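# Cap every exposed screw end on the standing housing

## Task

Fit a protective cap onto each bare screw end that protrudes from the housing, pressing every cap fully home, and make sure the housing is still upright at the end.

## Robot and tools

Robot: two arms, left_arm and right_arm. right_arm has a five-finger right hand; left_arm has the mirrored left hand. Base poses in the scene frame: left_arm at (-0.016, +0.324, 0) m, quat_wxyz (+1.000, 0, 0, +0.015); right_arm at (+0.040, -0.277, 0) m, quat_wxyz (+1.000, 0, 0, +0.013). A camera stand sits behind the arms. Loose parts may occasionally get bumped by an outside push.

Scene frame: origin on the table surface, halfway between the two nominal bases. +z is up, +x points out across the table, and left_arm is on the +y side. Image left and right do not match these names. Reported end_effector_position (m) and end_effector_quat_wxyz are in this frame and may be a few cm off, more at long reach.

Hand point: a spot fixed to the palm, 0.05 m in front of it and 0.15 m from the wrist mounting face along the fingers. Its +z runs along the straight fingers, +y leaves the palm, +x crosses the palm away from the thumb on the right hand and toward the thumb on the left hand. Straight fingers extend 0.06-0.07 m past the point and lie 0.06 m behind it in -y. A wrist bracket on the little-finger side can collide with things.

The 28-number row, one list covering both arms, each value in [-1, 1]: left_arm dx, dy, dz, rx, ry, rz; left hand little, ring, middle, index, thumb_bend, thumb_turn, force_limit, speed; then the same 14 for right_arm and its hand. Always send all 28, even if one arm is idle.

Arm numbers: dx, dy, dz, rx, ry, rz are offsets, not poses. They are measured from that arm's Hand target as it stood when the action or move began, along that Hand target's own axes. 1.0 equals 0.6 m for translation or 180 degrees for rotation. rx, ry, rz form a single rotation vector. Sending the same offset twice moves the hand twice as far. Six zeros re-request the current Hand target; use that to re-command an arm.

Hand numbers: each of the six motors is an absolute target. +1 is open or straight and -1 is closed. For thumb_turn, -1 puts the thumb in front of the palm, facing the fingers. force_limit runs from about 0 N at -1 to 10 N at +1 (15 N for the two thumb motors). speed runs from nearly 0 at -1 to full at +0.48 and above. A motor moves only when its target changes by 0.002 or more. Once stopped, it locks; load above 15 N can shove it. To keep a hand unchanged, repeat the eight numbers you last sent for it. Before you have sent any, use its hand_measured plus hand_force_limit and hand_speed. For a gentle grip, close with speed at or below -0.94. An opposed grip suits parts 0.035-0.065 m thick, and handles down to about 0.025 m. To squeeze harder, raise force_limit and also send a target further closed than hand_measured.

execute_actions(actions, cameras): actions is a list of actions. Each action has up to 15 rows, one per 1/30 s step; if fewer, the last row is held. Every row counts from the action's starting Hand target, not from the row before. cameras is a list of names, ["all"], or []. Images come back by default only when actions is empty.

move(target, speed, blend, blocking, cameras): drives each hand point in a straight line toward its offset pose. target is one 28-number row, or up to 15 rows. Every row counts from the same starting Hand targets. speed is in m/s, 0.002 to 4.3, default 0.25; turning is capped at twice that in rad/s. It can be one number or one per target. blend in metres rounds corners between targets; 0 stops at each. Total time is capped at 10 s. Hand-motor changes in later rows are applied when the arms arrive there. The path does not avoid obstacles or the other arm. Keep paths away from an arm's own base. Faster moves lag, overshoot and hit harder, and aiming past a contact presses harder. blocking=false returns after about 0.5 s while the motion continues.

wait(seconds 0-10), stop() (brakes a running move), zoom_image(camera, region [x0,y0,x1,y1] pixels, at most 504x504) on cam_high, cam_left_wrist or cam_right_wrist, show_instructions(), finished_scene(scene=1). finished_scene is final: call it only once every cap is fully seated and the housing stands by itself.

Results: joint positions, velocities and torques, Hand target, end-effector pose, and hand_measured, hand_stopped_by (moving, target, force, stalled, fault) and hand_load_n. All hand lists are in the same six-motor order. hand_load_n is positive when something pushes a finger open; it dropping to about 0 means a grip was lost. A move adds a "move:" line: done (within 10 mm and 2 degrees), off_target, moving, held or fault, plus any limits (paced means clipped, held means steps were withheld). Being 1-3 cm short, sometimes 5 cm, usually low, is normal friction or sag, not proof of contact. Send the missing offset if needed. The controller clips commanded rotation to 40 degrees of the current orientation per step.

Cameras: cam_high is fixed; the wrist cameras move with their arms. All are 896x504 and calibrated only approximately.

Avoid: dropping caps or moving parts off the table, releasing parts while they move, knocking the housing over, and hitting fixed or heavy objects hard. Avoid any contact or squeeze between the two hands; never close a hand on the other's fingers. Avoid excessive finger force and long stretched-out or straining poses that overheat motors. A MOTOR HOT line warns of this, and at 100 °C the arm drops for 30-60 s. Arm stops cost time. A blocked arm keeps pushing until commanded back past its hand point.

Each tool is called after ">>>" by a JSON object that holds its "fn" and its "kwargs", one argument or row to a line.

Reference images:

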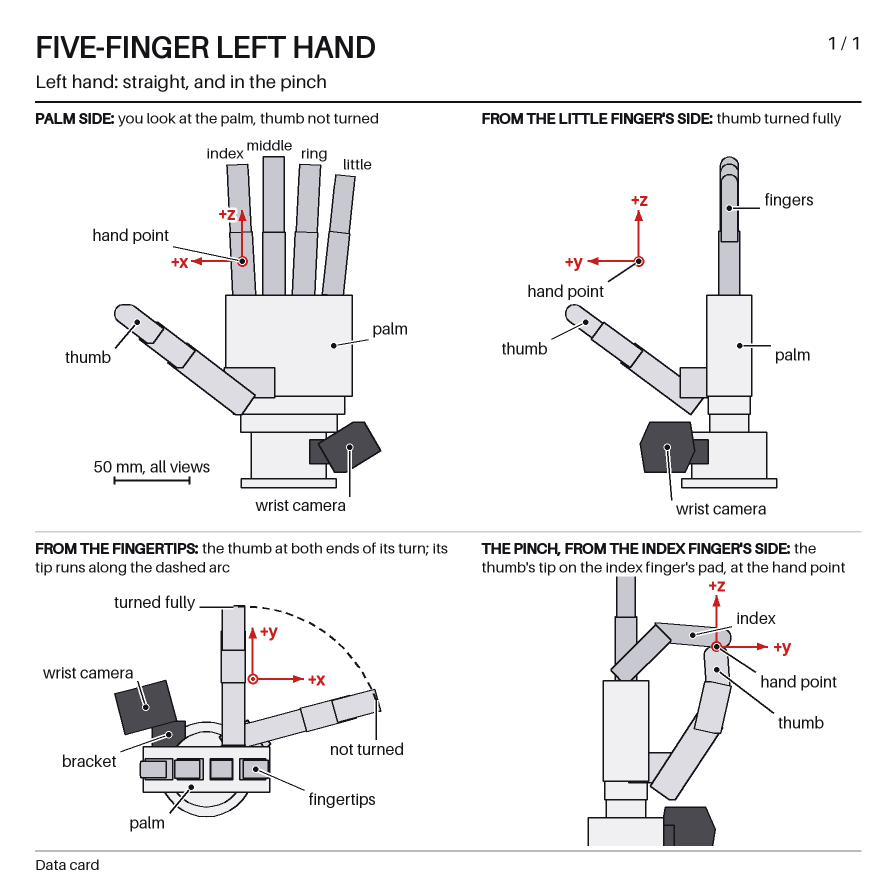

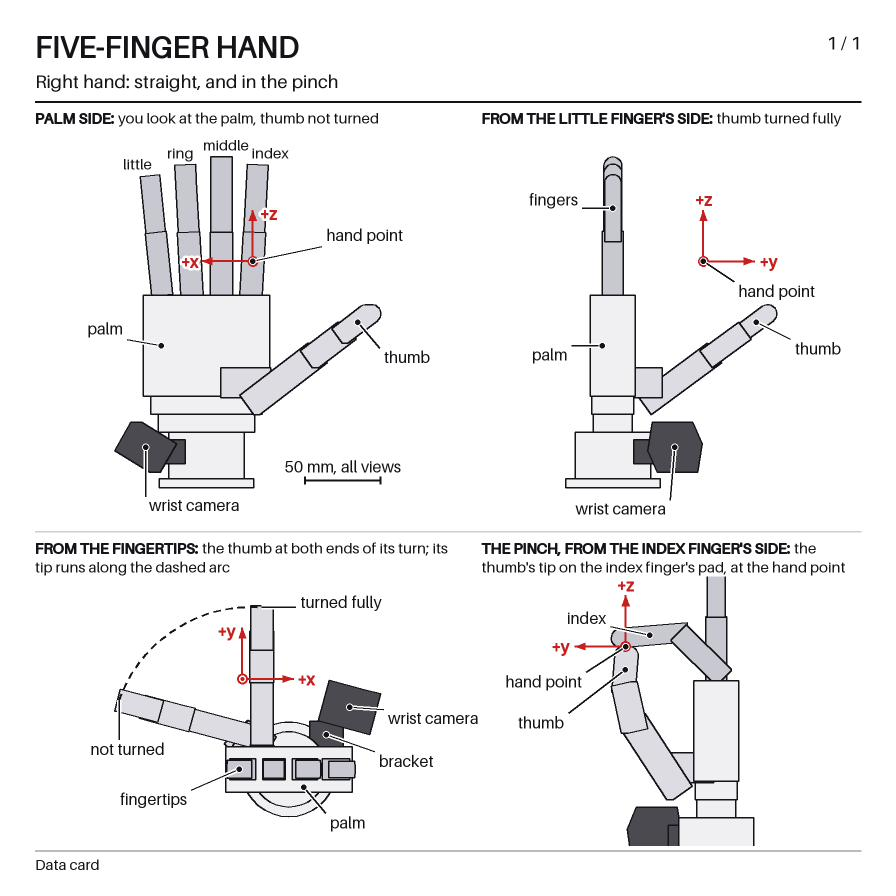

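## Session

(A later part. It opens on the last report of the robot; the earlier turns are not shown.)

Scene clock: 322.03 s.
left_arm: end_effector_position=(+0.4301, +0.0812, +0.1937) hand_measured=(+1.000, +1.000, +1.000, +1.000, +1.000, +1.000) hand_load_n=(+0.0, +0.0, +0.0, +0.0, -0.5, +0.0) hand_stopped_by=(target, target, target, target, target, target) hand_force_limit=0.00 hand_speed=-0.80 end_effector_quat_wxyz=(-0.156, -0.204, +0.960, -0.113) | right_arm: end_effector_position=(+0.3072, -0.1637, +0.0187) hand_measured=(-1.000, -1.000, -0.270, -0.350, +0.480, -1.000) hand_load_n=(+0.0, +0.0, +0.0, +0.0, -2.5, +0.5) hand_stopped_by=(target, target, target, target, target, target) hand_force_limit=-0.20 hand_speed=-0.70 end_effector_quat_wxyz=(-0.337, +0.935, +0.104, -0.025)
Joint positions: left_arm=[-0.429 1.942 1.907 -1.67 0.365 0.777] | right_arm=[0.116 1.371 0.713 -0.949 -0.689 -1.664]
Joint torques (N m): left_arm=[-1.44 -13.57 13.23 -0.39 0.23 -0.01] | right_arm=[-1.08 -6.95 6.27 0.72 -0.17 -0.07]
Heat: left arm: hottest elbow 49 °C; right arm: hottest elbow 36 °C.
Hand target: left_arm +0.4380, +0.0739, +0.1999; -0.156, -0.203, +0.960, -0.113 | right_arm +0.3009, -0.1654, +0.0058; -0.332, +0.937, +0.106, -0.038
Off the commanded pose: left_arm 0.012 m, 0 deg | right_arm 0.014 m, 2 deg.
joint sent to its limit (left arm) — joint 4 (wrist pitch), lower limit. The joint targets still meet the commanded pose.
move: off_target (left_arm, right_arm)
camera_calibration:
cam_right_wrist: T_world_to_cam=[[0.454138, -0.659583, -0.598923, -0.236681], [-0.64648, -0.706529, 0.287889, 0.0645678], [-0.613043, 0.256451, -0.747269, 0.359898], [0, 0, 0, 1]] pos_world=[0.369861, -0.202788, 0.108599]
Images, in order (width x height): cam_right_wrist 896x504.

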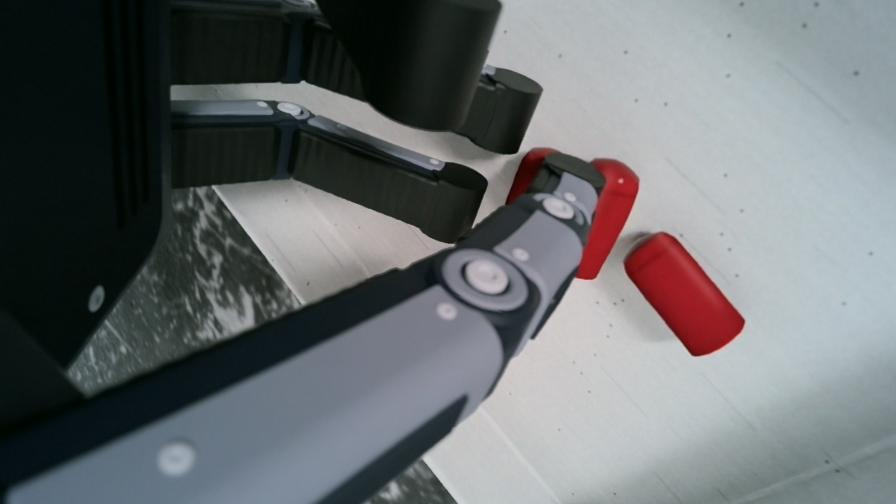

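>>> {"fn": "move", "kwargs": {
  "target": [0,0,0,0,0,0,1,1,1,1,1,1,0,-0.8,0,0,0,0,0,0,-1,-1,-0.27,-0.35,0.35,-1,-0.2,-0.7],
  "speed": 0.05,
  "cameras": ["cam_right_wrist"]
}}

>>> {"fn": "zoom_image", "kwargs": {
  "camera": "cam_right_wrist",
  "region": [440, 60, 740, 285]
}}

Scene clock: 323.10 s.
left_arm: end_effector_position=(+0.4301, +0.0812, +0.1937) hand_measured=(+1.000, +1.000, +1.000, +1.000, +1.000, +1.000) hand_load_n=(+0.0, +0.0, +0.0, +0.0, +0.0, +0.0) hand_stopped_by=(target, target, target, target, target, target) hand_force_limit=0.00 hand_speed=-0.80 end_effector_quat_wxyz=(-0.156, -0.204, +0.960, -0.113) | right_arm: end_effector_position=(+0.3072, -0.1643, +0.0183) hand_measured=(-1.000, -1.000, -0.270, -0.350, +0.352, -1.000) hand_load_n=(+0.0, +0.0, +2.0, +0.0, +3.0, +1.5) hand_stopped_by=(target, target, target, target, target, target) hand_force_limit=-0.20 hand_speed=-0.70 end_effector_quat_wxyz=(-0.336, +0.936, +0.104, -0.026)
Joint positions: left_arm=[-0.429 1.942 1.907 -1.67 0.365 0.777] | right_arm=[0.116 1.372 0.713 -0.949 -0.686 -1.664]
Joint torques (N m): left_arm=[-1.03 -13.86 13.27 -0.65 0.21 -0.02] | right_arm=[-1.14 -7.18 6.43 0.79 -0.3 -0.08]
Heat: left arm: hottest elbow 49 °C; right arm: hottest elbow 35 °C.
Hand target: left_arm +0.4380, +0.0739, +0.1999; -0.156, -0.203, +0.960, -0.113 | right_arm +0.3009, -0.1655, +0.0058; -0.332, +0.937, +0.106, -0.038
Off the commanded pose: left_arm 0.012 m, 0 deg | right_arm 0.014 m, 1 deg.
joint sent to its limit (left arm) — joint 4 (wrist pitch), lower limit. The joint targets still meet the commanded pose.
move: off_target (left_arm, right_arm)
camera_calibration:
cam_right_wrist: T_world_to_cam=[[0.454079, -0.661605, -0.596734, -0.237793], [-0.646313, -0.705609, 0.290509, 0.0642862], [-0.613263, 0.253763, -0.748006, 0.359447], [0, 0, 0, 1]] pos_world=[0.369961, -0.203178, 0.108294]
Images, in order (width x height): cam_right_wrist 896x504.

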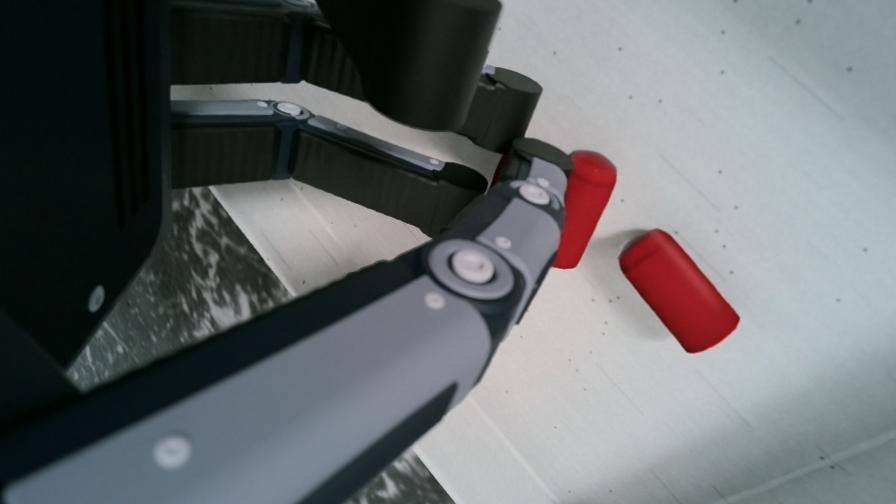

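Scaled by 1.680.

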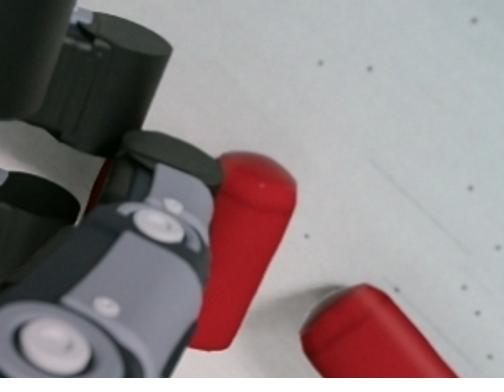

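>>> {"fn": "move", "kwargs": {
  "target": [0,0,0,0,0,0,1,1,1,1,1,1,0,-0.8,0,0,0,0,0,0,-1,-1,-0.27,-0.35,0.47,-1,-0.2,-0.4],
  "speed": 0.05,
  "cameras": ["cam_right_wrist"]
}}

>>> {"fn": "zoom_image", "kwargs": {
  "camera": "cam_right_wrist",
  "region": [440, 60, 740, 285]
}}

Scene clock: 324.53 s.
left_arm: end_effector_position=(+0.4301, +0.0812, +0.1937) hand_measured=(+1.000, +1.000, +1.000, +1.000, +1.000, +1.000) hand_load_n=(+0.0, +0.0, +0.0, +0.0, +0.0, +0.0) hand_stopped_by=(target, target, target, target, target, target) hand_force_limit=0.00 hand_speed=-0.80 end_effector_quat_wxyz=(-0.156, -0.204, +0.960, -0.113) | right_arm: end_effector_position=(+0.3071, -0.1638, +0.0185) hand_measured=(-1.000, -1.000, -0.270, -0.350, +0.468, -1.000) hand_load_n=(+0.0, +0.0, +0.0, +0.0, -3.0, +0.0) hand_stopped_by=(target, target, target, target, target, target) hand_force_limit=-0.20 hand_speed=-0.40 end_effector_quat_wxyz=(-0.337, +0.935, +0.104, -0.026)
Joint positions: left_arm=[-0.429 1.942 1.907 -1.67 0.365 0.777] | right_arm=[0.116 1.372 0.713 -0.949 -0.688 -1.664]
Joint torques (N m): left_arm=[-1.32 -13.63 13.27 -0.47 0.23 -0.04] | right_arm=[-1.26 -7.18 6.53 0.76 -0.21 -0.06]
Heat: left arm: hottest elbow 49 °C; right arm: hottest elbow 35 °C.
Hand target: left_arm +0.4380, +0.0739, +0.1999; -0.156, -0.203, +0.960, -0.113 | right_arm +0.3009, -0.1655, +0.0058; -0.332, +0.937, +0.106, -0.038
Off the commanded pose: left_arm 0.012 m, 0 deg | right_arm 0.014 m, 2 deg.
joint sent to its limit (left arm) — joint 4 (wrist pitch), lower limit. The joint targets still meet the commanded pose.
move: off_target (left_arm, right_arm)
camera_calibration:
cam_right_wrist: T_world_to_cam=[[0.453796, -0.660065, -0.598652, -0.236868], [-0.646235, -0.706331, 0.288925, 0.0643952], [-0.613555, 0.255757, -0.747087, 0.359803], [0, 0, 0, 1]] pos_world=[0.369863, -0.202886, 0.108397]
Images, in order (width x height): cam_right_wrist 896x504.

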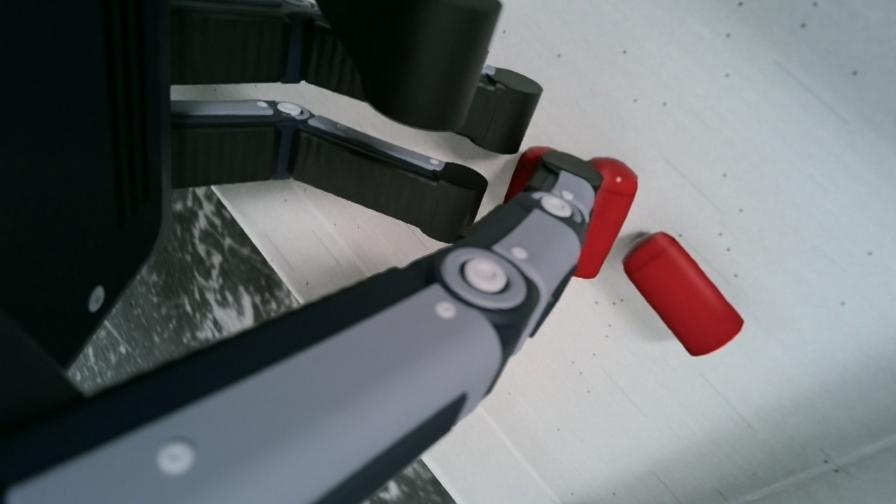

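Scaled by 1.680.

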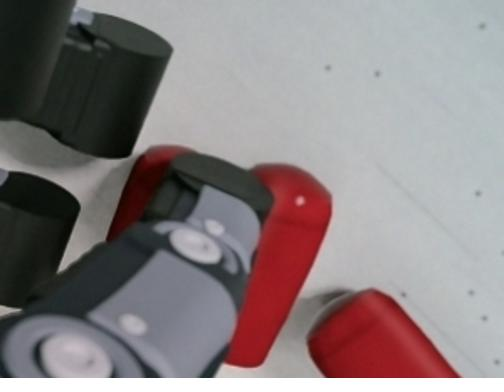

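>>> {"fn": "move", "kwargs": {
  "target": [0,0,0,0,0,0,1,1,1,1,1,1,0,-0.8,-0.003,-0.0003,-0.0211,0,0,0,-1,-1,-0.27,-0.35,0.5,-1,-0.2,-0.4],
  "speed": 0.05,
  "cameras": ["cam_right_wrist"]
}}

>>> {"fn": "zoom_image", "kwargs": {
  "camera": "cam_right_wrist",
  "region": [440, 60, 740, 285]
}}

Scene clock: 326.83 s.
left_arm: end_effector_position=(+0.4301, +0.0812, +0.1937) hand_measured=(+1.000, +1.000, +1.000, +1.000, +1.000, +1.000) hand_load_n=(+0.0, +0.0, +0.0, +0.5, +0.0, +0.0) hand_stopped_by=(target, target, target, target, target, target) hand_force_limit=0.00 hand_speed=-0.80 end_effector_quat_wxyz=(-0.156, -0.204, +0.960, -0.113) | right_arm: end_effector_position=(+0.3030, -0.1665, +0.0193) hand_measured=(-1.000, -1.000, -0.270, -0.350, +0.498, -1.000) hand_load_n=(+0.0, +0.0, +0.0, +0.5, -2.0, -1.5) hand_stopped_by=(target, target, target, target, target, target) hand_force_limit=-0.20 hand_speed=-0.40 end_effector_quat_wxyz=(-0.337, +0.934, +0.111, -0.031)
Joint positions: left_arm=[-0.429 1.942 1.907 -1.67 0.365 0.777] | right_arm=[0.111 1.371 0.713 -0.975 -0.689 -1.693]
Joint torques (N m): left_arm=[-1.49 -13.74 13.3 -0.55 0.18 0.02] | right_arm=[-2.49 -8.47 7.57 -0.38 -0.14 -0.08]
Heat: left arm: hottest elbow 49 °C; right arm: hottest elbow 35 °C.
Hand target: left_arm +0.4380, +0.0739, +0.1999; -0.156, -0.203, +0.960, -0.113 | right_arm +0.3009, -0.1734, +0.0158; -0.332, +0.937, +0.106, -0.038
Off the commanded pose: left_arm 0.012 m, 0 deg | right_arm 0.008 m, 1 deg.
joint sent to its limit (left arm) — joint 4 (wrist pitch), lower limit. The joint targets still meet the commanded pose.
move: off_target (left_arm)
camera_calibration:
cam_right_wrist: T_world_to_cam=[[0.461455, -0.651794, -0.60185, -0.237137], [-0.63227, -0.717505, 0.292268, 0.0534966], [-0.622329, 0.245663, -0.743207, 0.359461], [0, 0, 0, 1]] pos_world=[0.366955, -0.204487, 0.108798]
Images, in order (width x height): cam_right_wrist 896x504.

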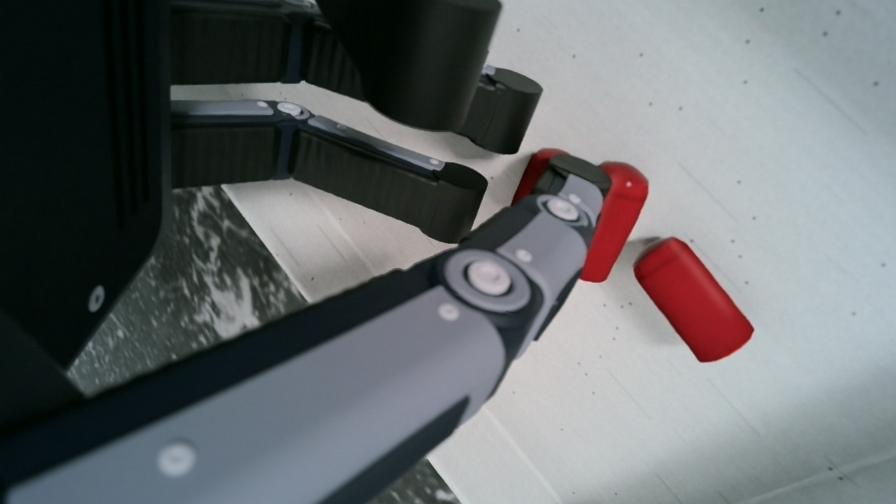

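Scaled by 1.680.

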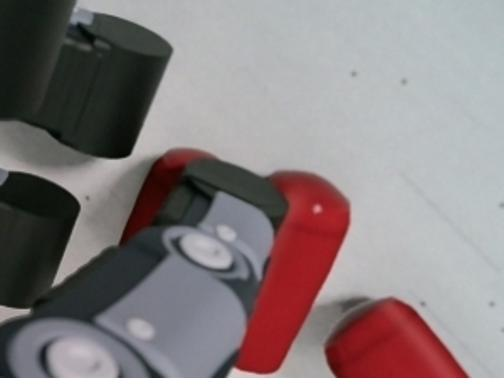

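>>> {"fn": "move", "kwargs": {
  "target": [
    [0,0,0,0,0,0,1,1,1,1,1,1,0,-0.8,0.0013,-0.035,-0.0343,0,0,0,-1,-1,-0.27,-0.35,0.5,-1,-0.2,-0.4],
    [0,0,0,0,0,0,1,1,1,1,1,1,0,-0.8,-0.0583,-0.047,-0.0247,0,0,0,-1,-1,-0.27,-0.35,0.5,-1,-0.2,-0.4]
  ],
  "speed": 0.1,
  "blend": 0.01,
  "cameras": ["cam_right_wrist"]
}}

Scene clock: 333.87 s.
left_arm: end_effector_position=(+0.4301, +0.0812, +0.1937) hand_measured=(+1.000, +1.000, +1.000, +1.000, +1.000, +1.000) hand_load_n=(+0.0, +0.0, +0.0, +0.0, +0.0, +0.0) hand_stopped_by=(target, target, target, target, target, target) hand_force_limit=0.00 hand_speed=-0.80 end_effector_quat_wxyz=(-0.156, -0.204, +0.960, -0.113) | right_arm: end_effector_position=(+0.2735, -0.1707, +0.0461) hand_measured=(-1.000, -1.000, -0.270, -0.350, +0.498, -1.000) hand_load_n=(+0.0, +0.0, +0.0, +0.0, +0.0, +0.0) hand_stopped_by=(target, target, target, target, target, target) hand_force_limit=-0.20 hand_speed=-0.40 end_effector_quat_wxyz=(-0.333, +0.936, +0.109, -0.027)
Joint positions: left_arm=[-0.429 1.942 1.907 -1.67 0.365 0.777] | right_arm=[0.115 1.226 0.673 -1.064 -0.68 -1.678]
Joint torques (N m): left_arm=[-1.67 -13.27 13.27 -0.55 0.27 0] | right_arm=[-0.38 -8.23 7.13 -0.29 -0.51 0.14]
Heat: left arm: hottest elbow 49 °C; right arm: hottest elbow 35 °C.
Hand target: left_arm +0.4380, +0.0739, +0.1999; -0.156, -0.203, +0.960, -0.113 | right_arm +0.2639, -0.1691, +0.0450; -0.332, +0.937, +0.106, -0.038
Off the commanded pose: left_arm 0.012 m, 0 deg | right_arm 0.010 m, 1 deg.
joint sent to its limit (left arm) — joint 4 (wrist pitch), lower limit. The joint targets still meet the commanded pose.
move: off_target (left_arm)
camera_calibration:
cam_right_wrist: T_world_to_cam=[[0.461162, -0.659917, -0.59316, -0.211931], [-0.639443, -0.710629, 0.293461, 0.027066], [-0.615177, 0.24396, -0.749694, 0.360065], [0, 0, 0, 1]] pos_world=[0.336545, -0.208464, 0.136287]
Images, in order (width x height): cam_right_wrist 896x504.

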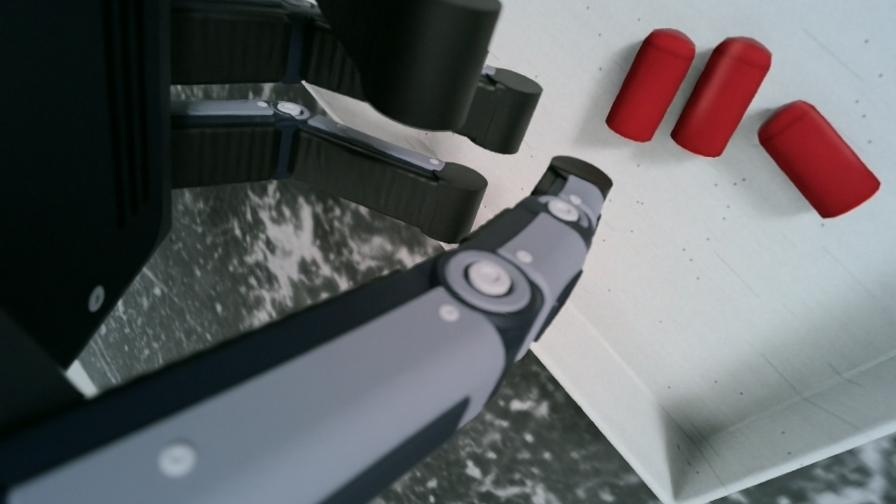

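>>> {"fn": "move", "kwargs": {
  "target": [0,0,0,0,0,0,1,1,1,1,1,1,0,-0.8,-0.0085,0.0265,0.0428,0,0,0,-1,-1,-0.6,-0.6,0.5,-1,-0.2,0],
  "speed": 0.1,
  "cameras": ["cam_right_wrist"]
}}

Scene clock: 338.37 s.
left_arm: end_effector_position=(+0.4301, +0.0812, +0.1937) hand_measured=(+1.000, +1.000, +1.000, +1.000, +1.000, +1.000) hand_load_n=(+0.0, +0.0, +0.0, +0.0, +0.0, +0.0) hand_stopped_by=(target, target, target, target, target, target) hand_force_limit=0.00 hand_speed=-0.80 end_effector_quat_wxyz=(-0.156, -0.204, +0.960, -0.113) | right_arm: end_effector_position=(+0.2637, -0.1688, +0.0214) hand_measured=(-1.000, -1.000, -0.600, -0.600, +0.498, -1.000) hand_load_n=(+0.0, +0.0, +0.0, +0.0, +0.0, +0.0) hand_stopped_by=(target, target, target, target, target, target) hand_force_limit=-0.20 hand_speed=0.00 end_effector_quat_wxyz=(-0.333, +0.936, +0.108, -0.028)
Joint positions: left_arm=[-0.429 1.942 1.907 -1.67 0.365 0.777] | right_arm=[0.128 1.246 0.611 -0.973 -0.68 -1.662]
Joint torques (N m): left_arm=[-1.44 -13.45 13.37 -0.62 0.23 0.02] | right_arm=[-0.56 -6.48 6.84 0.69 -0.52 0.15]
Heat: left arm: hottest elbow 49 °C; right arm: hottest elbow 35 °C.
Hand target: left_arm +0.4380, +0.0739, +0.1999; -0.156, -0.203, +0.960, -0.113 | right_arm +0.2580, -0.1665, +0.0150; -0.332, +0.937, +0.106, -0.038
Off the commanded pose: left_arm 0.012 m, 0 deg | right_arm 0.009 m, 1 deg.
joint sent to its limit (left arm) — joint 4 (wrist pitch), lower limit. The joint targets still meet the commanded pose.
move: off_target (left_arm)
camera_calibration:
cam_right_wrist: T_world_to_cam=[[0.460544, -0.660258, -0.593261, -0.220647], [-0.638999, -0.710514, 0.294703, 0.0292766], [-0.6161, 0.24337, -0.749127, 0.33521], [0, 0, 0, 1]] pos_world=[0.326848, -0.206462, 0.111586]
Images, in order (width x height): cam_right_wrist 896x504.

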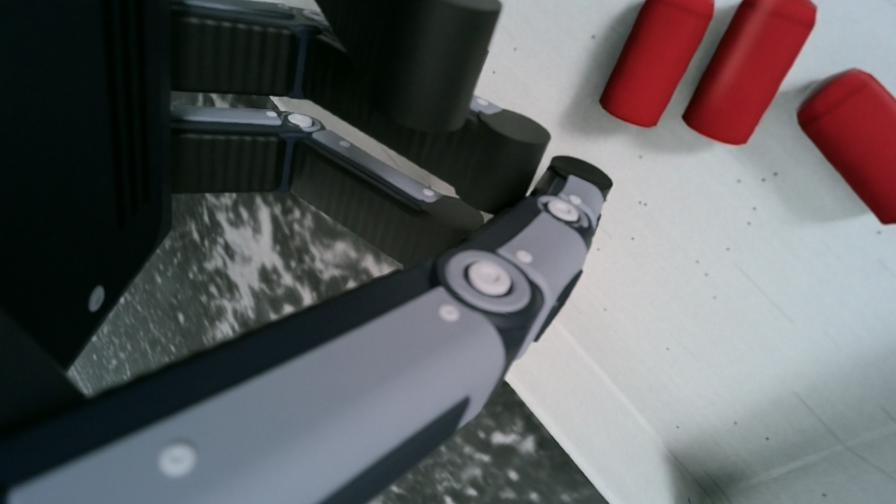

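>>> {"fn": "move", "kwargs": {
  "target": [0,0,0,0,0,0,1,1,1,1,1,1,0,-0.8,-0.0016,0.0102,0.0132,0,0,0,-1,-1,-0.6,-0.6,0.5,-1,-0.2,0],
  "speed": 0.08,
  "cameras": ["cam_right_wrist"]
}}

Scene clock: 342.40 s.
left_arm: end_effector_position=(+0.4301, +0.0812, +0.1937) hand_measured=(+1.000, +1.000, +1.000, +1.000, +1.000, +1.000) hand_load_n=(+0.0, +0.0, +0.0, +0.0, +0.0, +0.0) hand_stopped_by=(target, target, target, target, target, target) hand_force_limit=0.00 hand_speed=-0.80 end_effector_quat_wxyz=(-0.156, -0.204, +0.960, -0.113) | right_arm: end_effector_position=(+0.2649, -0.1678, +0.0162) hand_measured=(-1.000, -1.000, -0.600, -0.600, +0.498, -1.000) hand_load_n=(+0.0, +0.0, +0.0, -1.0, +0.0, +0.0) hand_stopped_by=(target, target, target, target, target, target) hand_force_limit=-0.20 hand_speed=0.00 end_effector_quat_wxyz=(-0.334, +0.936, +0.106, -0.025)
Joint positions: left_arm=[-0.429 1.942 1.907 -1.67 0.365 0.777] | right_arm=[0.128 1.256 0.603 -0.946 -0.683 -1.654]
Joint torques (N m): left_arm=[-1.67 -12.98 13.35 -0.57 0.23 -0.05] | right_arm=[-0.44 -5.71 6.01 1.05 -0.41 0.09]
Heat: left arm: hottest elbow 49 °C; right arm: hottest elbow 34 °C.
Hand target: left_arm +0.4380, +0.0739, +0.1999; -0.156, -0.203, +0.960, -0.113 | right_arm +0.2570, -0.1665, +0.0050; -0.332, +0.937, +0.106, -0.038
Off the commanded pose: left_arm 0.012 m, 0 deg | right_arm 0.014 m, 1 deg.
joint sent to its limit (left arm) — joint 4 (wrist pitch), lower limit. The joint targets still meet the commanded pose.
move: off_target (left_arm, right_arm)
camera_calibration:
cam_right_wrist: T_world_to_cam=[[0.458078, -0.661195, -0.594126, -0.223094], [-0.644344, -0.707419, 0.290481, 0.0342707], [-0.612361, 0.249758, -0.75009, 0.331949], [0, 0, 0, 1]] pos_world=[0.327549, -0.206172, 0.106491]
Images, in order (width x height): cam_right_wrist 896x504.

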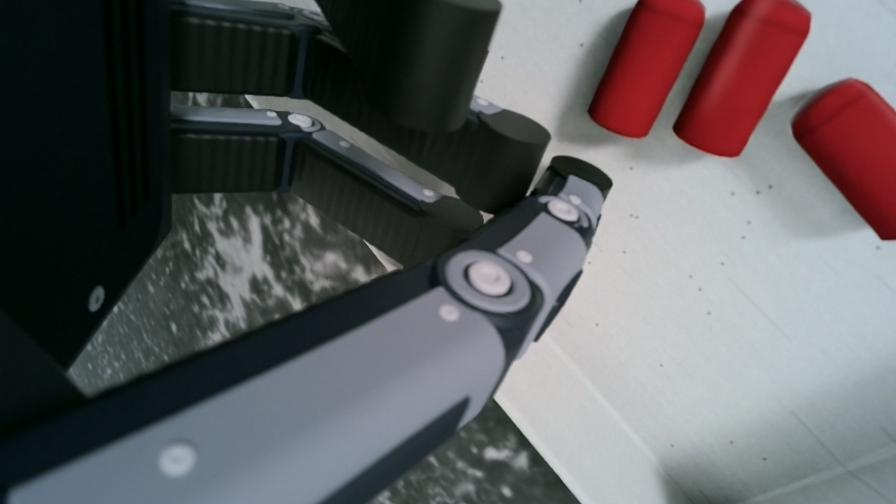

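>>> {"fn": "move", "kwargs": {
  "target": [0,0,0,0,0,0,1,1,1,1,1,1,0,-0.8,0.0215,0.004,0.0052,0,0,0,-1,-1,-0.6,-0.6,0.5,-1,-0.2,0],
  "speed": 0.05,
  "cameras": ["cam_right_wrist"]
}}

Scene clock: 343.93 s.
left_arm: end_effector_position=(+0.4301, +0.0812, +0.1937) hand_measured=(+1.000, +1.000, +1.000, +1.000, +1.000, +1.000) hand_load_n=(+0.0, -0.5, +0.0, +0.0, +0.0, +0.0) hand_stopped_by=(target, target, target, target, target, target) hand_force_limit=0.00 hand_speed=-0.80 end_effector_quat_wxyz=(-0.156, -0.204, +0.960, -0.113) | right_arm: end_effector_position=(+0.2647, -0.1639, +0.0141) hand_measured=(-1.000, -1.000, -0.600, -0.600, +0.498, -1.000) hand_load_n=(+0.0, +0.0, +0.0, -3.0, +0.0, +0.0) hand_stopped_by=(target, target, target, target, target, target) hand_force_limit=-0.20 hand_speed=0.00 end_effector_quat_wxyz=(-0.342, +0.934, +0.093, -0.034)
Joint positions: left_arm=[-0.429 1.942 1.907 -1.67 0.365 0.777] | right_arm=[0.128 1.279 0.608 -0.938 -0.701 -1.63]
Joint torques (N m): left_arm=[-1.73 -13.68 13.23 -0.58 0.21 0.02] | right_arm=[-0.32 -4.42 7.9 1.62 0.2 -0.1]
Heat: left arm: hottest elbow 49 °C; right arm: hottest elbow 34 °C.
Hand target: left_arm +0.4380, +0.0739, +0.1999; -0.156, -0.203, +0.960, -0.113 | right_arm +0.2697, -0.1635, +0.0011; -0.332, +0.937, +0.106, -0.038
Off the commanded pose: left_arm 0.012 m, 0 deg | right_arm 0.014 m, 2 deg.
joint sent to its limit (left arm) — joint 4 (wrist pitch), lower limit. The joint targets still meet the commanded pose.
move: off_target (left_arm, right_arm)
camera_calibration:
cam_right_wrist: T_world_to_cam=[[0.42855, -0.661651, -0.615275, -0.21364], [-0.649494, -0.698987, 0.29929, 0.0400689], [-0.628095, 0.271356, -0.729289, 0.336692], [0, 0, 0, 1]] pos_world=[0.329054, -0.204711, 0.102106]
Images, in order (width x height): cam_right_wrist 896x504.

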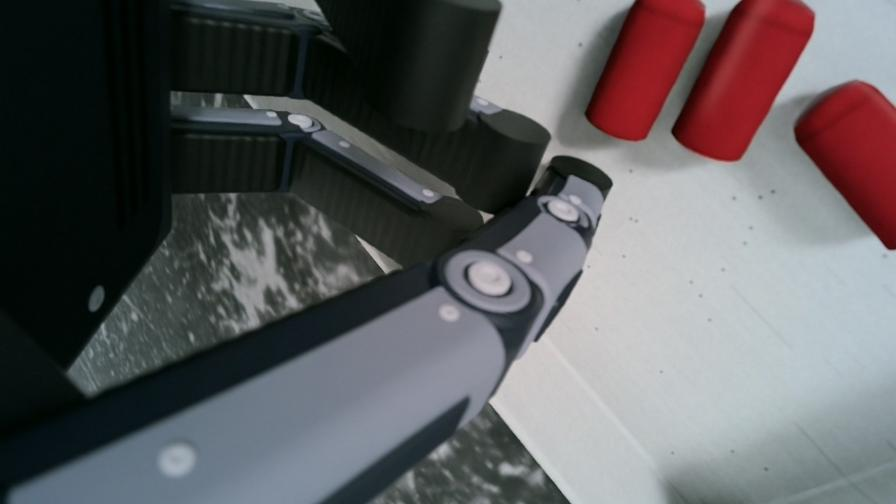

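>>> {"fn": "move", "kwargs": {
  "target": [0,0,0,0,0,0,1,1,1,1,1,1,0,-0.8,0.0235,-0.0017,-0.0052,0,0,0,-1,-1,-0.6,-0.6,0.5,-1,-0.2,0],
  "speed": 0.05,
  "cameras": ["cam_right_wrist"]
}}

Scene clock: 346.67 s.
left_arm: end_effector_position=(+0.4301, +0.0812, +0.1937) hand_measured=(+1.000, +1.000, +1.000, +1.000, +1.000, +1.000) hand_load_n=(+0.0, +0.0, +0.0, +0.0, +0.0, +0.0) hand_stopped_by=(target, target, target, target, target, target) hand_force_limit=0.00 hand_speed=-0.80 end_effector_quat_wxyz=(-0.156, -0.204, +0.960, -0.113) | right_arm: end_effector_position=(+0.2757, -0.1633, +0.0113) hand_measured=(-1.000, -1.000, -0.600, -0.600, +0.498, -1.000) hand_load_n=(+0.0, +0.0, +0.5, +0.0, -1.5, +2.0) hand_stopped_by=(target, target, target, target, target, target) hand_force_limit=-0.20 hand_speed=0.00 end_effector_quat_wxyz=(-0.337, +0.936, +0.092, -0.036)
Joint positions: left_arm=[-0.429 1.942 1.907 -1.67 0.365 0.777] | right_arm=[0.131 1.318 0.634 -0.928 -0.691 -1.626]
Joint torques (N m): left_arm=[-1.26 -13.92 13.37 -0.43 0.26 -0.01] | right_arm=[-0.62 -5.48 8.99 0.91 -0.16 -0.19]
Heat: left arm: hottest elbow 49 °C; right arm: hottest elbow 34 °C.
Hand target: left_arm +0.4380, +0.0739, +0.1999; -0.156, -0.203, +0.960, -0.113 | right_arm +0.2837, -0.1615, +0.0042; -0.332, +0.937, +0.106, -0.038
Off the commanded pose: left_arm 0.012 m, 0 deg | right_arm 0.011 m, 2 deg.
joint sent to its limit (left arm) — joint 4 (wrist pitch), lower limit. The joint targets still meet the commanded pose.
move: off_target (left_arm, right_arm)
camera_calibration:
cam_right_wrist: T_world_to_cam=[[0.427662, -0.667953, -0.609052, -0.220484], [-0.648166, -0.696236, 0.308441, 0.0485697], [-0.630068, 0.262858, -0.730698, 0.340576], [0, 0, 0, 1]] pos_world=[0.34036, -0.20298, 0.0995907]
Images, in order (width x height): cam_right_wrist 896x504.

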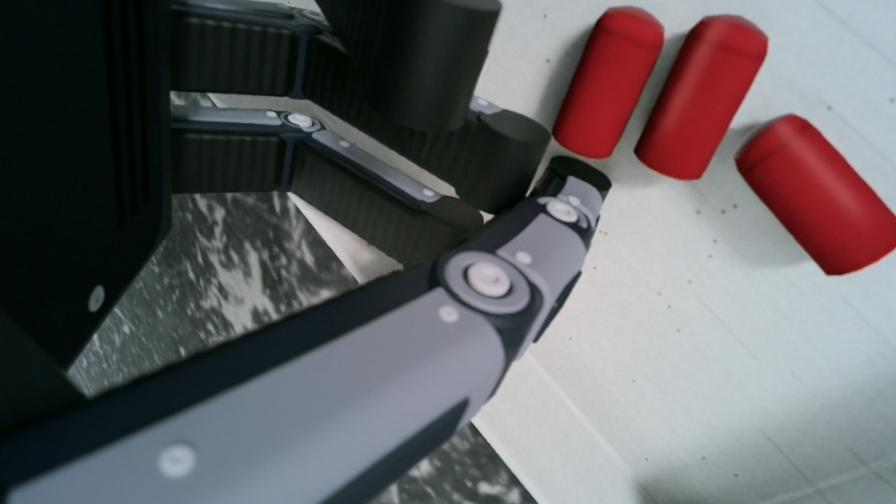

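>>> {"fn": "move", "kwargs": {
  "target": [0,0,0,0,0,0,1,1,1,1,1,1,0,-0.8,0.038,-0.0033,-0.0017,0,0,0,-1,-1,-0.6,-0.6,0.5,-1,-0.2,0],
  "speed": 0.05,
  "cameras": ["cam_right_wrist"]
}}

Scene clock: 347.97 s.
left_arm: end_effector_position=(+0.4301, +0.0812, +0.1937) hand_measured=(+1.000, +1.000, +1.000, +1.000, +1.000, +1.000) hand_load_n=(+0.0, +0.0, +0.0, +0.0, +0.0, +0.0) hand_stopped_by=(target, target, target, target, target, target) hand_force_limit=0.00 hand_speed=-0.80 end_effector_quat_wxyz=(-0.156, -0.204, +0.960, -0.113) | right_arm: end_effector_position=(+0.2953, -0.1583, +0.0117) hand_measured=(-1.000, -1.000, -0.600, -0.600, +0.498, -1.000) hand_load_n=(+0.0, +0.0, +0.0, +0.0, -1.0, +1.5) hand_stopped_by=(target, target, target, target, target, target) hand_force_limit=-0.20 hand_speed=0.00 end_effector_quat_wxyz=(-0.337, +0.936, +0.095, -0.039)
Joint positions: left_arm=[-0.429 1.942 1.907 -1.67 0.365 0.777] | right_arm=[0.138 1.375 0.689 -0.928 -0.691 -1.626]
Joint torques (N m): left_arm=[-2.02 -13.45 13.3 -0.57 0.2 -0.01] | right_arm=[-0.5 -6.24 9.47 0.85 -0.16 -0.09]
Heat: left arm: hottest elbow 49 °C; right arm: hottest elbow 34 °C.
Hand target: left_arm +0.4380, +0.0739, +0.1999; -0.156, -0.203, +0.960, -0.113 | right_arm +0.3058, -0.1554, +0.0063; -0.332, +0.937, +0.106, -0.038
Off the commanded pose: left_arm 0.012 m, 0 deg | right_arm 0.012 m, 1 deg.
joint sent to its limit (left arm) — joint 4 (wrist pitch), lower limit. The joint targets still meet the commanded pose.
move: off_target (left_arm, right_arm)
camera_calibration:
cam_right_wrist: T_world_to_cam=[[0.43067, -0.665285, -0.609852, -0.225827], [-0.642543, -0.700538, 0.310459, 0.0622178], [-0.633768, 0.258151, -0.729175, 0.352215], [0, 0, 0, 1]] pos_world=[0.360457, -0.197578, 0.0997896]
Images, in order (width x height): cam_right_wrist 896x504.

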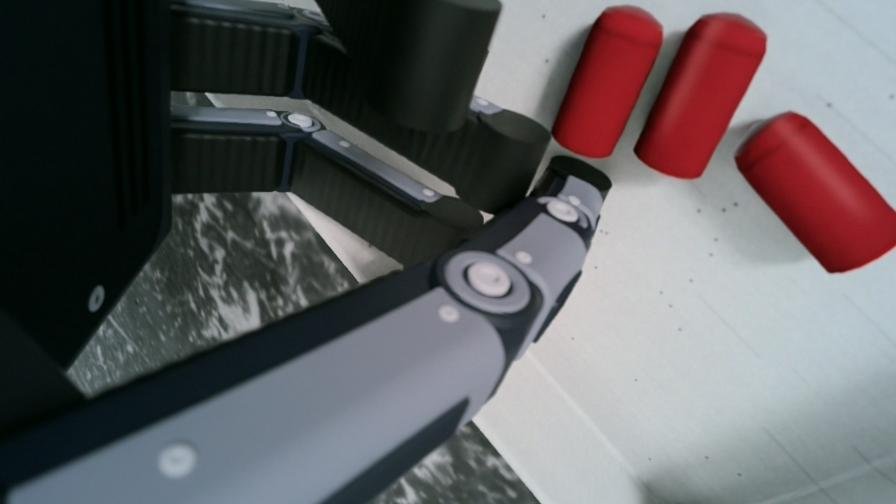

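>>> {"fn": "move", "kwargs": {
  "target": [0,0,0,0,0,0,1,1,1,1,1,1,0,-0.8,-0.0097,-0.009,-0.0077,0,0,0,-1,-1,-0.6,-0.6,0.5,-1,-0.2,0],
  "speed": 0.05,
  "cameras": ["cam_right_wrist"]
}}

Scene clock: 349.30 s.
left_arm: end_effector_position=(+0.4301, +0.0812, +0.1937) hand_measured=(+1.000, +1.000, +1.000, +1.000, +1.000, +1.000) hand_load_n=(+0.0, +0.0, +0.0, +0.0, +0.0, +0.0) hand_stopped_by=(target, target, target, target, target, target) hand_force_limit=0.00 hand_speed=-0.80 end_effector_quat_wxyz=(-0.156, -0.204, +0.960, -0.113) | right_arm: end_effector_position=(+0.2951, -0.1582, +0.0117) hand_measured=(-1.000, -1.000, -0.600, -0.600, +0.498, -1.000) hand_load_n=(+0.0, +0.0, +0.0, +0.0, -0.5, +1.0) hand_stopped_by=(target, target, target, target, target, target) hand_force_limit=-0.20 hand_speed=0.00 end_effector_quat_wxyz=(-0.336, +0.936, +0.097, -0.039)
Joint positions: left_arm=[-0.429 1.942 1.907 -1.67 0.365 0.777] | right_arm=[0.141 1.374 0.689 -0.928 -0.688 -1.626]
Joint torques (N m): left_arm=[-1.44 -13.27 13.5 -0.54 0.26 -0.05] | right_arm=[-0.26 -8.29 8.95 0.05 -0.3 -0.02]
Heat: left arm: hottest elbow 49 °C; right arm: hottest elbow 34 °C.
Hand target: left_arm +0.4380, +0.0739, +0.1999; -0.156, -0.203, +0.960, -0.113 | right_arm +0.2998, -0.1554, +0.0133; -0.332, +0.937, +0.106, -0.038
Off the commanded pose: left_arm 0.012 m, 0 deg | right_arm 0.006 m, 1 deg.
joint sent to its limit (left arm) — joint 4 (wrist pitch), lower limit. The joint targets still meet the commanded pose.
move: off_target (left_arm)
camera_calibration:
cam_right_wrist: T_world_to_cam=[[0.433311, -0.665808, -0.607406, -0.226451], [-0.640941, -0.701465, 0.311676, 0.0615375], [-0.63359, 0.254259, -0.730696, 0.351464], [0, 0, 0, 1]] pos_world=[0.36025, -0.196969, 0.100086]
Images, in order (width x height): cam_right_wrist 896x504.

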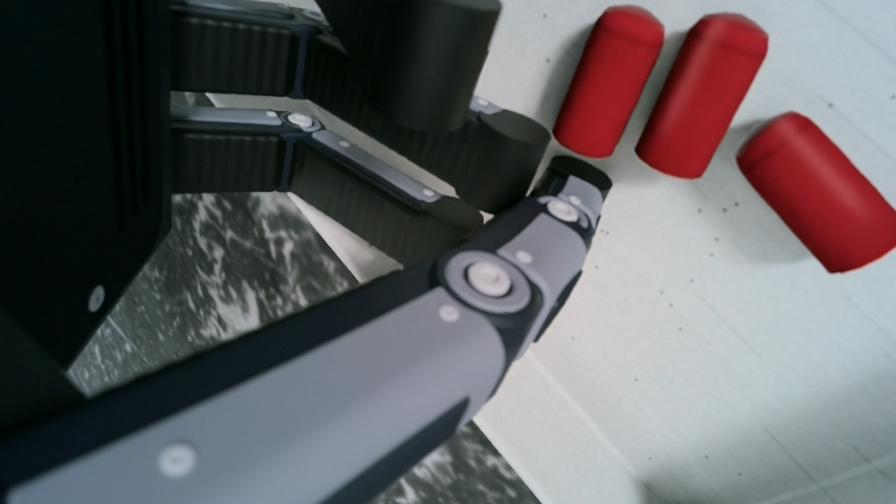

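>>> {"fn": "move", "kwargs": {
  "target": [0,0,0,0,0,0,1,1,1,1,1,1,0,-0.8,-0.0032,-0.0132,-0.015,0,0,0,-1,-1,-0.6,-0.6,0.5,-1,-0.2,0],
  "speed": 0.05,
  "cameras": ["cam_right_wrist"]
}}

Scene clock: 350.70 s.
left_arm: end_effector_position=(+0.4301, +0.0812, +0.1937) hand_measured=(+1.000, +1.000, +1.000, +1.000, +1.000, +1.000) hand_load_n=(+0.0, +0.0, +0.0, +0.0, +0.0, +0.0) hand_stopped_by=(target, target, target, target, target, target) hand_force_limit=0.00 hand_speed=-0.80 end_effector_quat_wxyz=(-0.156, -0.204, +0.960, -0.113) | right_arm: end_effector_position=(+0.2885, -0.1597, +0.0170) hand_measured=(-1.000, -1.000, -0.600, -0.600, +0.498, -1.000) hand_load_n=(+0.0, +0.0, +0.0, +0.0, +0.0, +0.0) hand_stopped_by=(target, target, target, target, target, target) hand_force_limit=-0.20 hand_speed=0.00 end_effector_quat_wxyz=(-0.333, +0.937, +0.095, -0.046)
Joint positions: left_arm=[-0.429 1.942 1.907 -1.67 0.365 0.777] | right_arm=[0.142 1.357 0.689 -0.961 -0.683 -1.626]
Joint torques (N m): left_arm=[-1.44 -12.75 13.42 -0.57 0.21 -0.03] | right_arm=[-0.5 -9.17 9.91 -0.39 -0.47 -0.01]
Heat: left arm: hottest elbow 49 °C; right arm: hottest elbow 34 °C.
Hand target: left_arm +0.4380, +0.0739, +0.1999; -0.156, -0.203, +0.960, -0.113 | right_arm +0.2978, -0.1555, +0.0252; -0.332, +0.937, +0.106, -0.038
Off the commanded pose: left_arm 0.012 m, 0 deg | right_arm 0.013 m, 2 deg.
joint sent to its limit (left arm) — joint 4 (wrist pitch), lower limit. The joint targets still meet the commanded pose.
move: off_target (left_arm, right_arm)
camera_calibration:
cam_right_wrist: T_world_to_cam=[[0.425585, -0.66937, -0.608951, -0.219832], [-0.635035, -0.700326, 0.325996, 0.0527803], [-0.644677, 0.247966, -0.723121, 0.353531], [0, 0, 0, 1]] pos_world=[0.354988, -0.197849, 0.104573]
Images, in order (width x height): cam_right_wrist 896x504.

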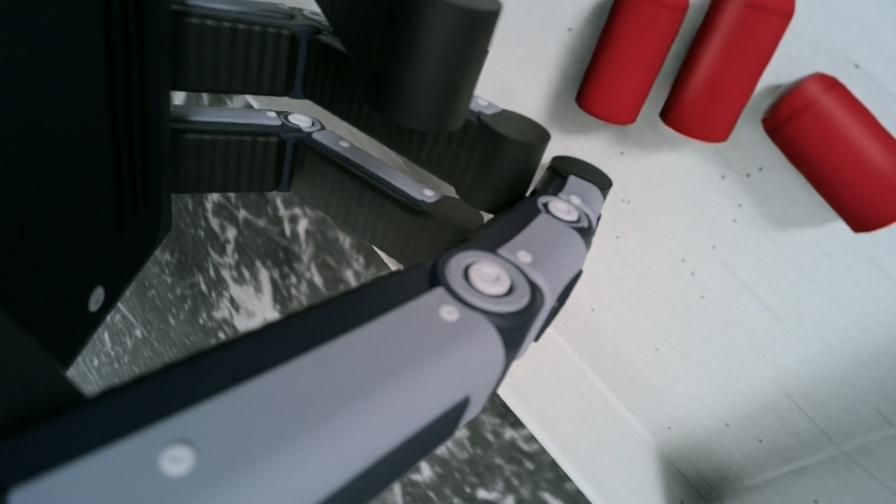

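>>> {"fn": "move", "kwargs": {
  "target": [0,0,0,0,0,0,1,1,1,1,1,1,0,-0.8,0.0207,0.0048,0.0067,0,0,0,-1,-1,-0.6,-0.6,0.5,-1,-0.2,0],
  "speed": 0.05,
  "cameras": ["cam_right_wrist"]
}}

Scene clock: 352.63 s.
left_arm: end_effector_position=(+0.4301, +0.0812, +0.1937) hand_measured=(+1.000, +1.000, +1.000, +1.000, +1.000, +1.000) hand_load_n=(+0.0, +0.0, +0.0, +0.0, +0.0, +0.0) hand_stopped_by=(target, target, target, target, target, target) hand_force_limit=0.00 hand_speed=-0.80 end_effector_quat_wxyz=(-0.156, -0.204, +0.960, -0.113) | right_arm: end_effector_position=(+0.2923, -0.1584, +0.0156) hand_measured=(-1.000, -1.000, -0.600, -0.600, +0.498, -1.000) hand_load_n=(+0.5, +0.5, +0.0, +0.0, +0.0, +0.0) hand_stopped_by=(target, target, target, target, target, target) hand_force_limit=-0.20 hand_speed=0.00 end_effector_quat_wxyz=(-0.333, +0.937, +0.095, -0.049)
Joint positions: left_arm=[-0.429 1.942 1.907 -1.67 0.365 0.777] | right_arm=[0.145 1.375 0.702 -0.961 -0.683 -1.626]
Joint torques (N m): left_arm=[-1.08 -12.75 13.46 -0.43 0.23 0.03] | right_arm=[-0.56 -7.88 10.91 0.51 -0.45 0.01]
Heat: left arm: hottest elbow 49 °C; right arm: hottest elbow 34 °C.
Hand target: left_arm +0.4380, +0.0739, +0.1999; -0.156, -0.203, +0.960, -0.113 | right_arm +0.3097, -0.1524, +0.0202; -0.332, +0.937, +0.106, -0.038
Off the commanded pose: left_arm 0.012 m, 0 deg | right_arm 0.019 m, 2 deg.
joint sent to its limit (left arm) — joint 4 (wrist pitch), lower limit. The joint targets still meet the commanded pose.
move: off_target (left_arm, right_arm)
camera_calibration:
cam_right_wrist: T_world_to_cam=[[0.423651, -0.668839, -0.61088, -0.220609], [-0.631205, -0.701676, 0.330502, 0.0552256], [-0.649692, 0.245573, -0.71944, 0.355677], [0, 0, 0, 1]] pos_world=[0.359401, -0.196146, 0.10287]
Images, in order (width x height): cam_right_wrist 896x504.

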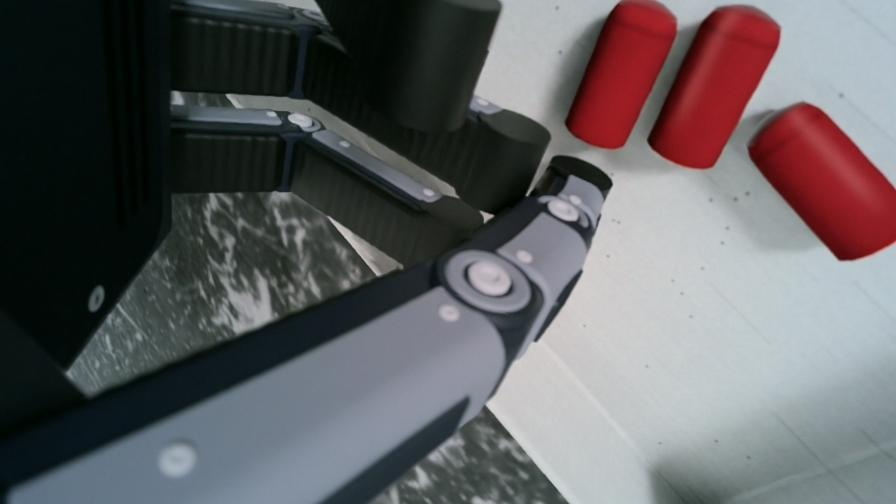

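>>> {"fn": "move", "kwargs": {
  "target": [0,0,0,0,0,0,1,1,1,1,1,1,0,-0.8,0.0258,0.0003,0.002,0,0,0,-1,-1,-0.6,-0.6,0.5,-1,-0.2,0],
  "speed": 0.05,
  "cameras": ["cam_right_wrist"]
}}

Scene clock: 353.90 s.
left_arm: end_effector_position=(+0.4301, +0.0812, +0.1937) hand_measured=(+1.000, +1.000, +1.000, +1.000, +1.000, +1.000) hand_load_n=(+0.0, +0.0, +0.0, +0.0, +0.0, +0.0) hand_stopped_by=(target, target, target, target, target, target) hand_force_limit=0.00 hand_speed=-0.80 end_effector_quat_wxyz=(-0.156, -0.204, +0.960, -0.113) | right_arm: end_effector_position=(+0.3064, -0.1550, +0.0154) hand_measured=(-1.000, -1.000, -0.600, -0.600, +0.498, -1.000) hand_load_n=(+0.0, +0.0, +0.0, +0.0, -0.5, +0.0) hand_stopped_by=(target, target, target, target, target, target) hand_force_limit=-0.20 hand_speed=0.00 end_effector_quat_wxyz=(-0.332, +0.937, +0.097, -0.050)
Joint positions: left_arm=[-0.429 1.942 1.907 -1.67 0.365 0.777] | right_arm=[0.148 1.415 0.74 -0.961 -0.683 -1.626]
Joint torques (N m): left_arm=[-1.85 -13.39 13.37 -0.54 0.29 0.01] | right_arm=[-0.5 -8.64 10.92 0.62 -0.45 0.05]
Heat: left arm: hottest elbow 49 °C; right arm: hottest elbow 34 °C.
Hand target: left_arm +0.4380, +0.0739, +0.1999; -0.156, -0.203, +0.960, -0.113 | right_arm +0.3248, -0.1484, +0.0192; -0.332, +0.937, +0.106, -0.038
Off the commanded pose: left_arm 0.012 m, 0 deg | right_arm 0.020 m, 2 deg.
joint sent to its limit (left arm) — joint 4 (wrist pitch), lower limit. The joint targets still meet the commanded pose.
move: off_target (left_arm, right_arm)
camera_calibration:
cam_right_wrist: T_world_to_cam=[[0.425561, -0.667486, -0.611032, -0.224879], [-0.628549, -0.703794, 0.331058, 0.0654187], [-0.651017, 0.243178, -0.719055, 0.36386], [0, 0, 0, 1]] pos_world=[0.373698, -0.192545, 0.10257]
Images, in order (width x height): cam_right_wrist 896x504.

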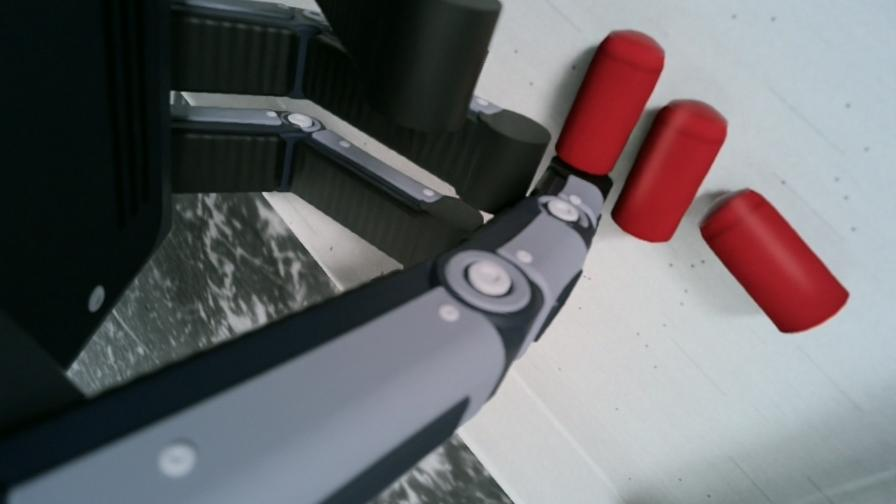

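>>> {"fn": "move", "kwargs": {
  "target": [0,0,0,0,0,0,1,1,1,1,1,1,0,-0.8,0.0347,-0.0017,0.0015,0,0,0,-1,-1,-0.6,-0.6,0.5,-1,-0.2,0],
  "speed": 0.05,
  "cameras": ["cam_right_wrist"]
}}

Scene clock: 355.27 s.
left_arm: end_effector_position=(+0.4301, +0.0812, +0.1937) hand_measured=(+1.000, +1.000, +1.000, +1.000, +1.000, +1.000) hand_load_n=(+0.0, +0.0, +0.0, +0.0, +0.0, +0.0) hand_stopped_by=(target, target, target, target, target, target) hand_force_limit=0.00 hand_speed=-0.80 end_effector_quat_wxyz=(-0.156, -0.204, +0.960, -0.113) | right_arm: end_effector_position=(+0.3277, -0.1493, +0.0155) hand_measured=(-1.000, -1.000, -0.600, -0.600, +0.498, -1.000) hand_load_n=(+0.0, +0.0, +0.0, +0.0, +0.0, +0.0) hand_stopped_by=(target, target, target, target, target, target) hand_force_limit=-0.20 hand_speed=0.00 end_effector_quat_wxyz=(-0.333, +0.936, +0.101, -0.048)
Joint positions: left_arm=[-0.429 1.942 1.907 -1.67 0.365 0.777] | right_arm=[0.154 1.465 0.795 -0.958 -0.683 -1.626]
Joint torques (N m): left_arm=[-1.61 -12.86 13.23 -0.44 0.24 -0.05] | right_arm=[-0.62 -8.94 10.97 0.55 -0.48 0.17]
Heat: left arm: hottest elbow 49 °C; right arm: hottest elbow 34 °C.
Hand target: left_arm +0.4380, +0.0739, +0.1999; -0.156, -0.203, +0.960, -0.113 | right_arm +0.3448, -0.1424, +0.0192; -0.332, +0.937, +0.106, -0.038
Off the commanded pose: left_arm 0.012 m, 0 deg | right_arm 0.019 m, 1 deg.
joint sent to its limit (left arm) — joint 4 (wrist pitch), lower limit. The joint targets still meet the commanded pose.
move: off_target (left_arm, right_arm)
camera_calibration:
cam_right_wrist: T_world_to_cam=[[0.434398, -0.664005, -0.608601, -0.232543], [-0.62684, -0.708075, 0.325118, 0.0816263], [-0.646815, 0.240265, -0.723812, 0.374735], [0, 0, 0, 1]] pos_world=[0.394567, -0.186648, 0.103174]
Images, in order (width x height): cam_right_wrist 896x504.

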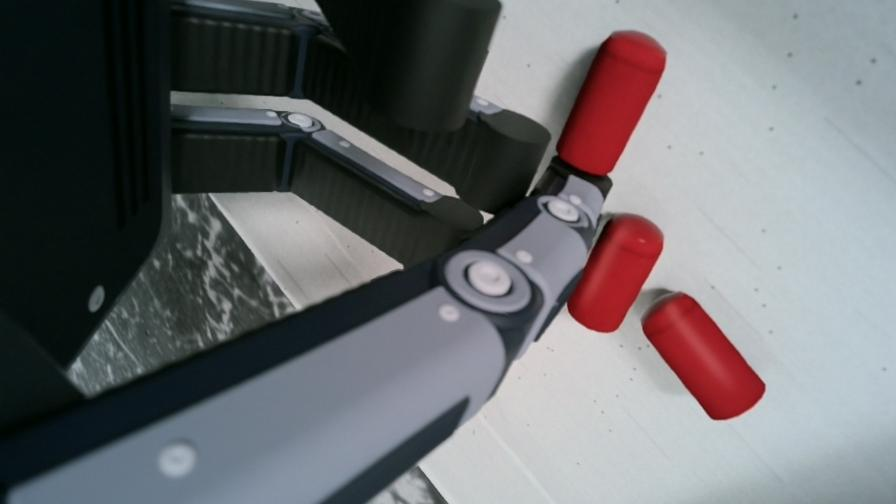

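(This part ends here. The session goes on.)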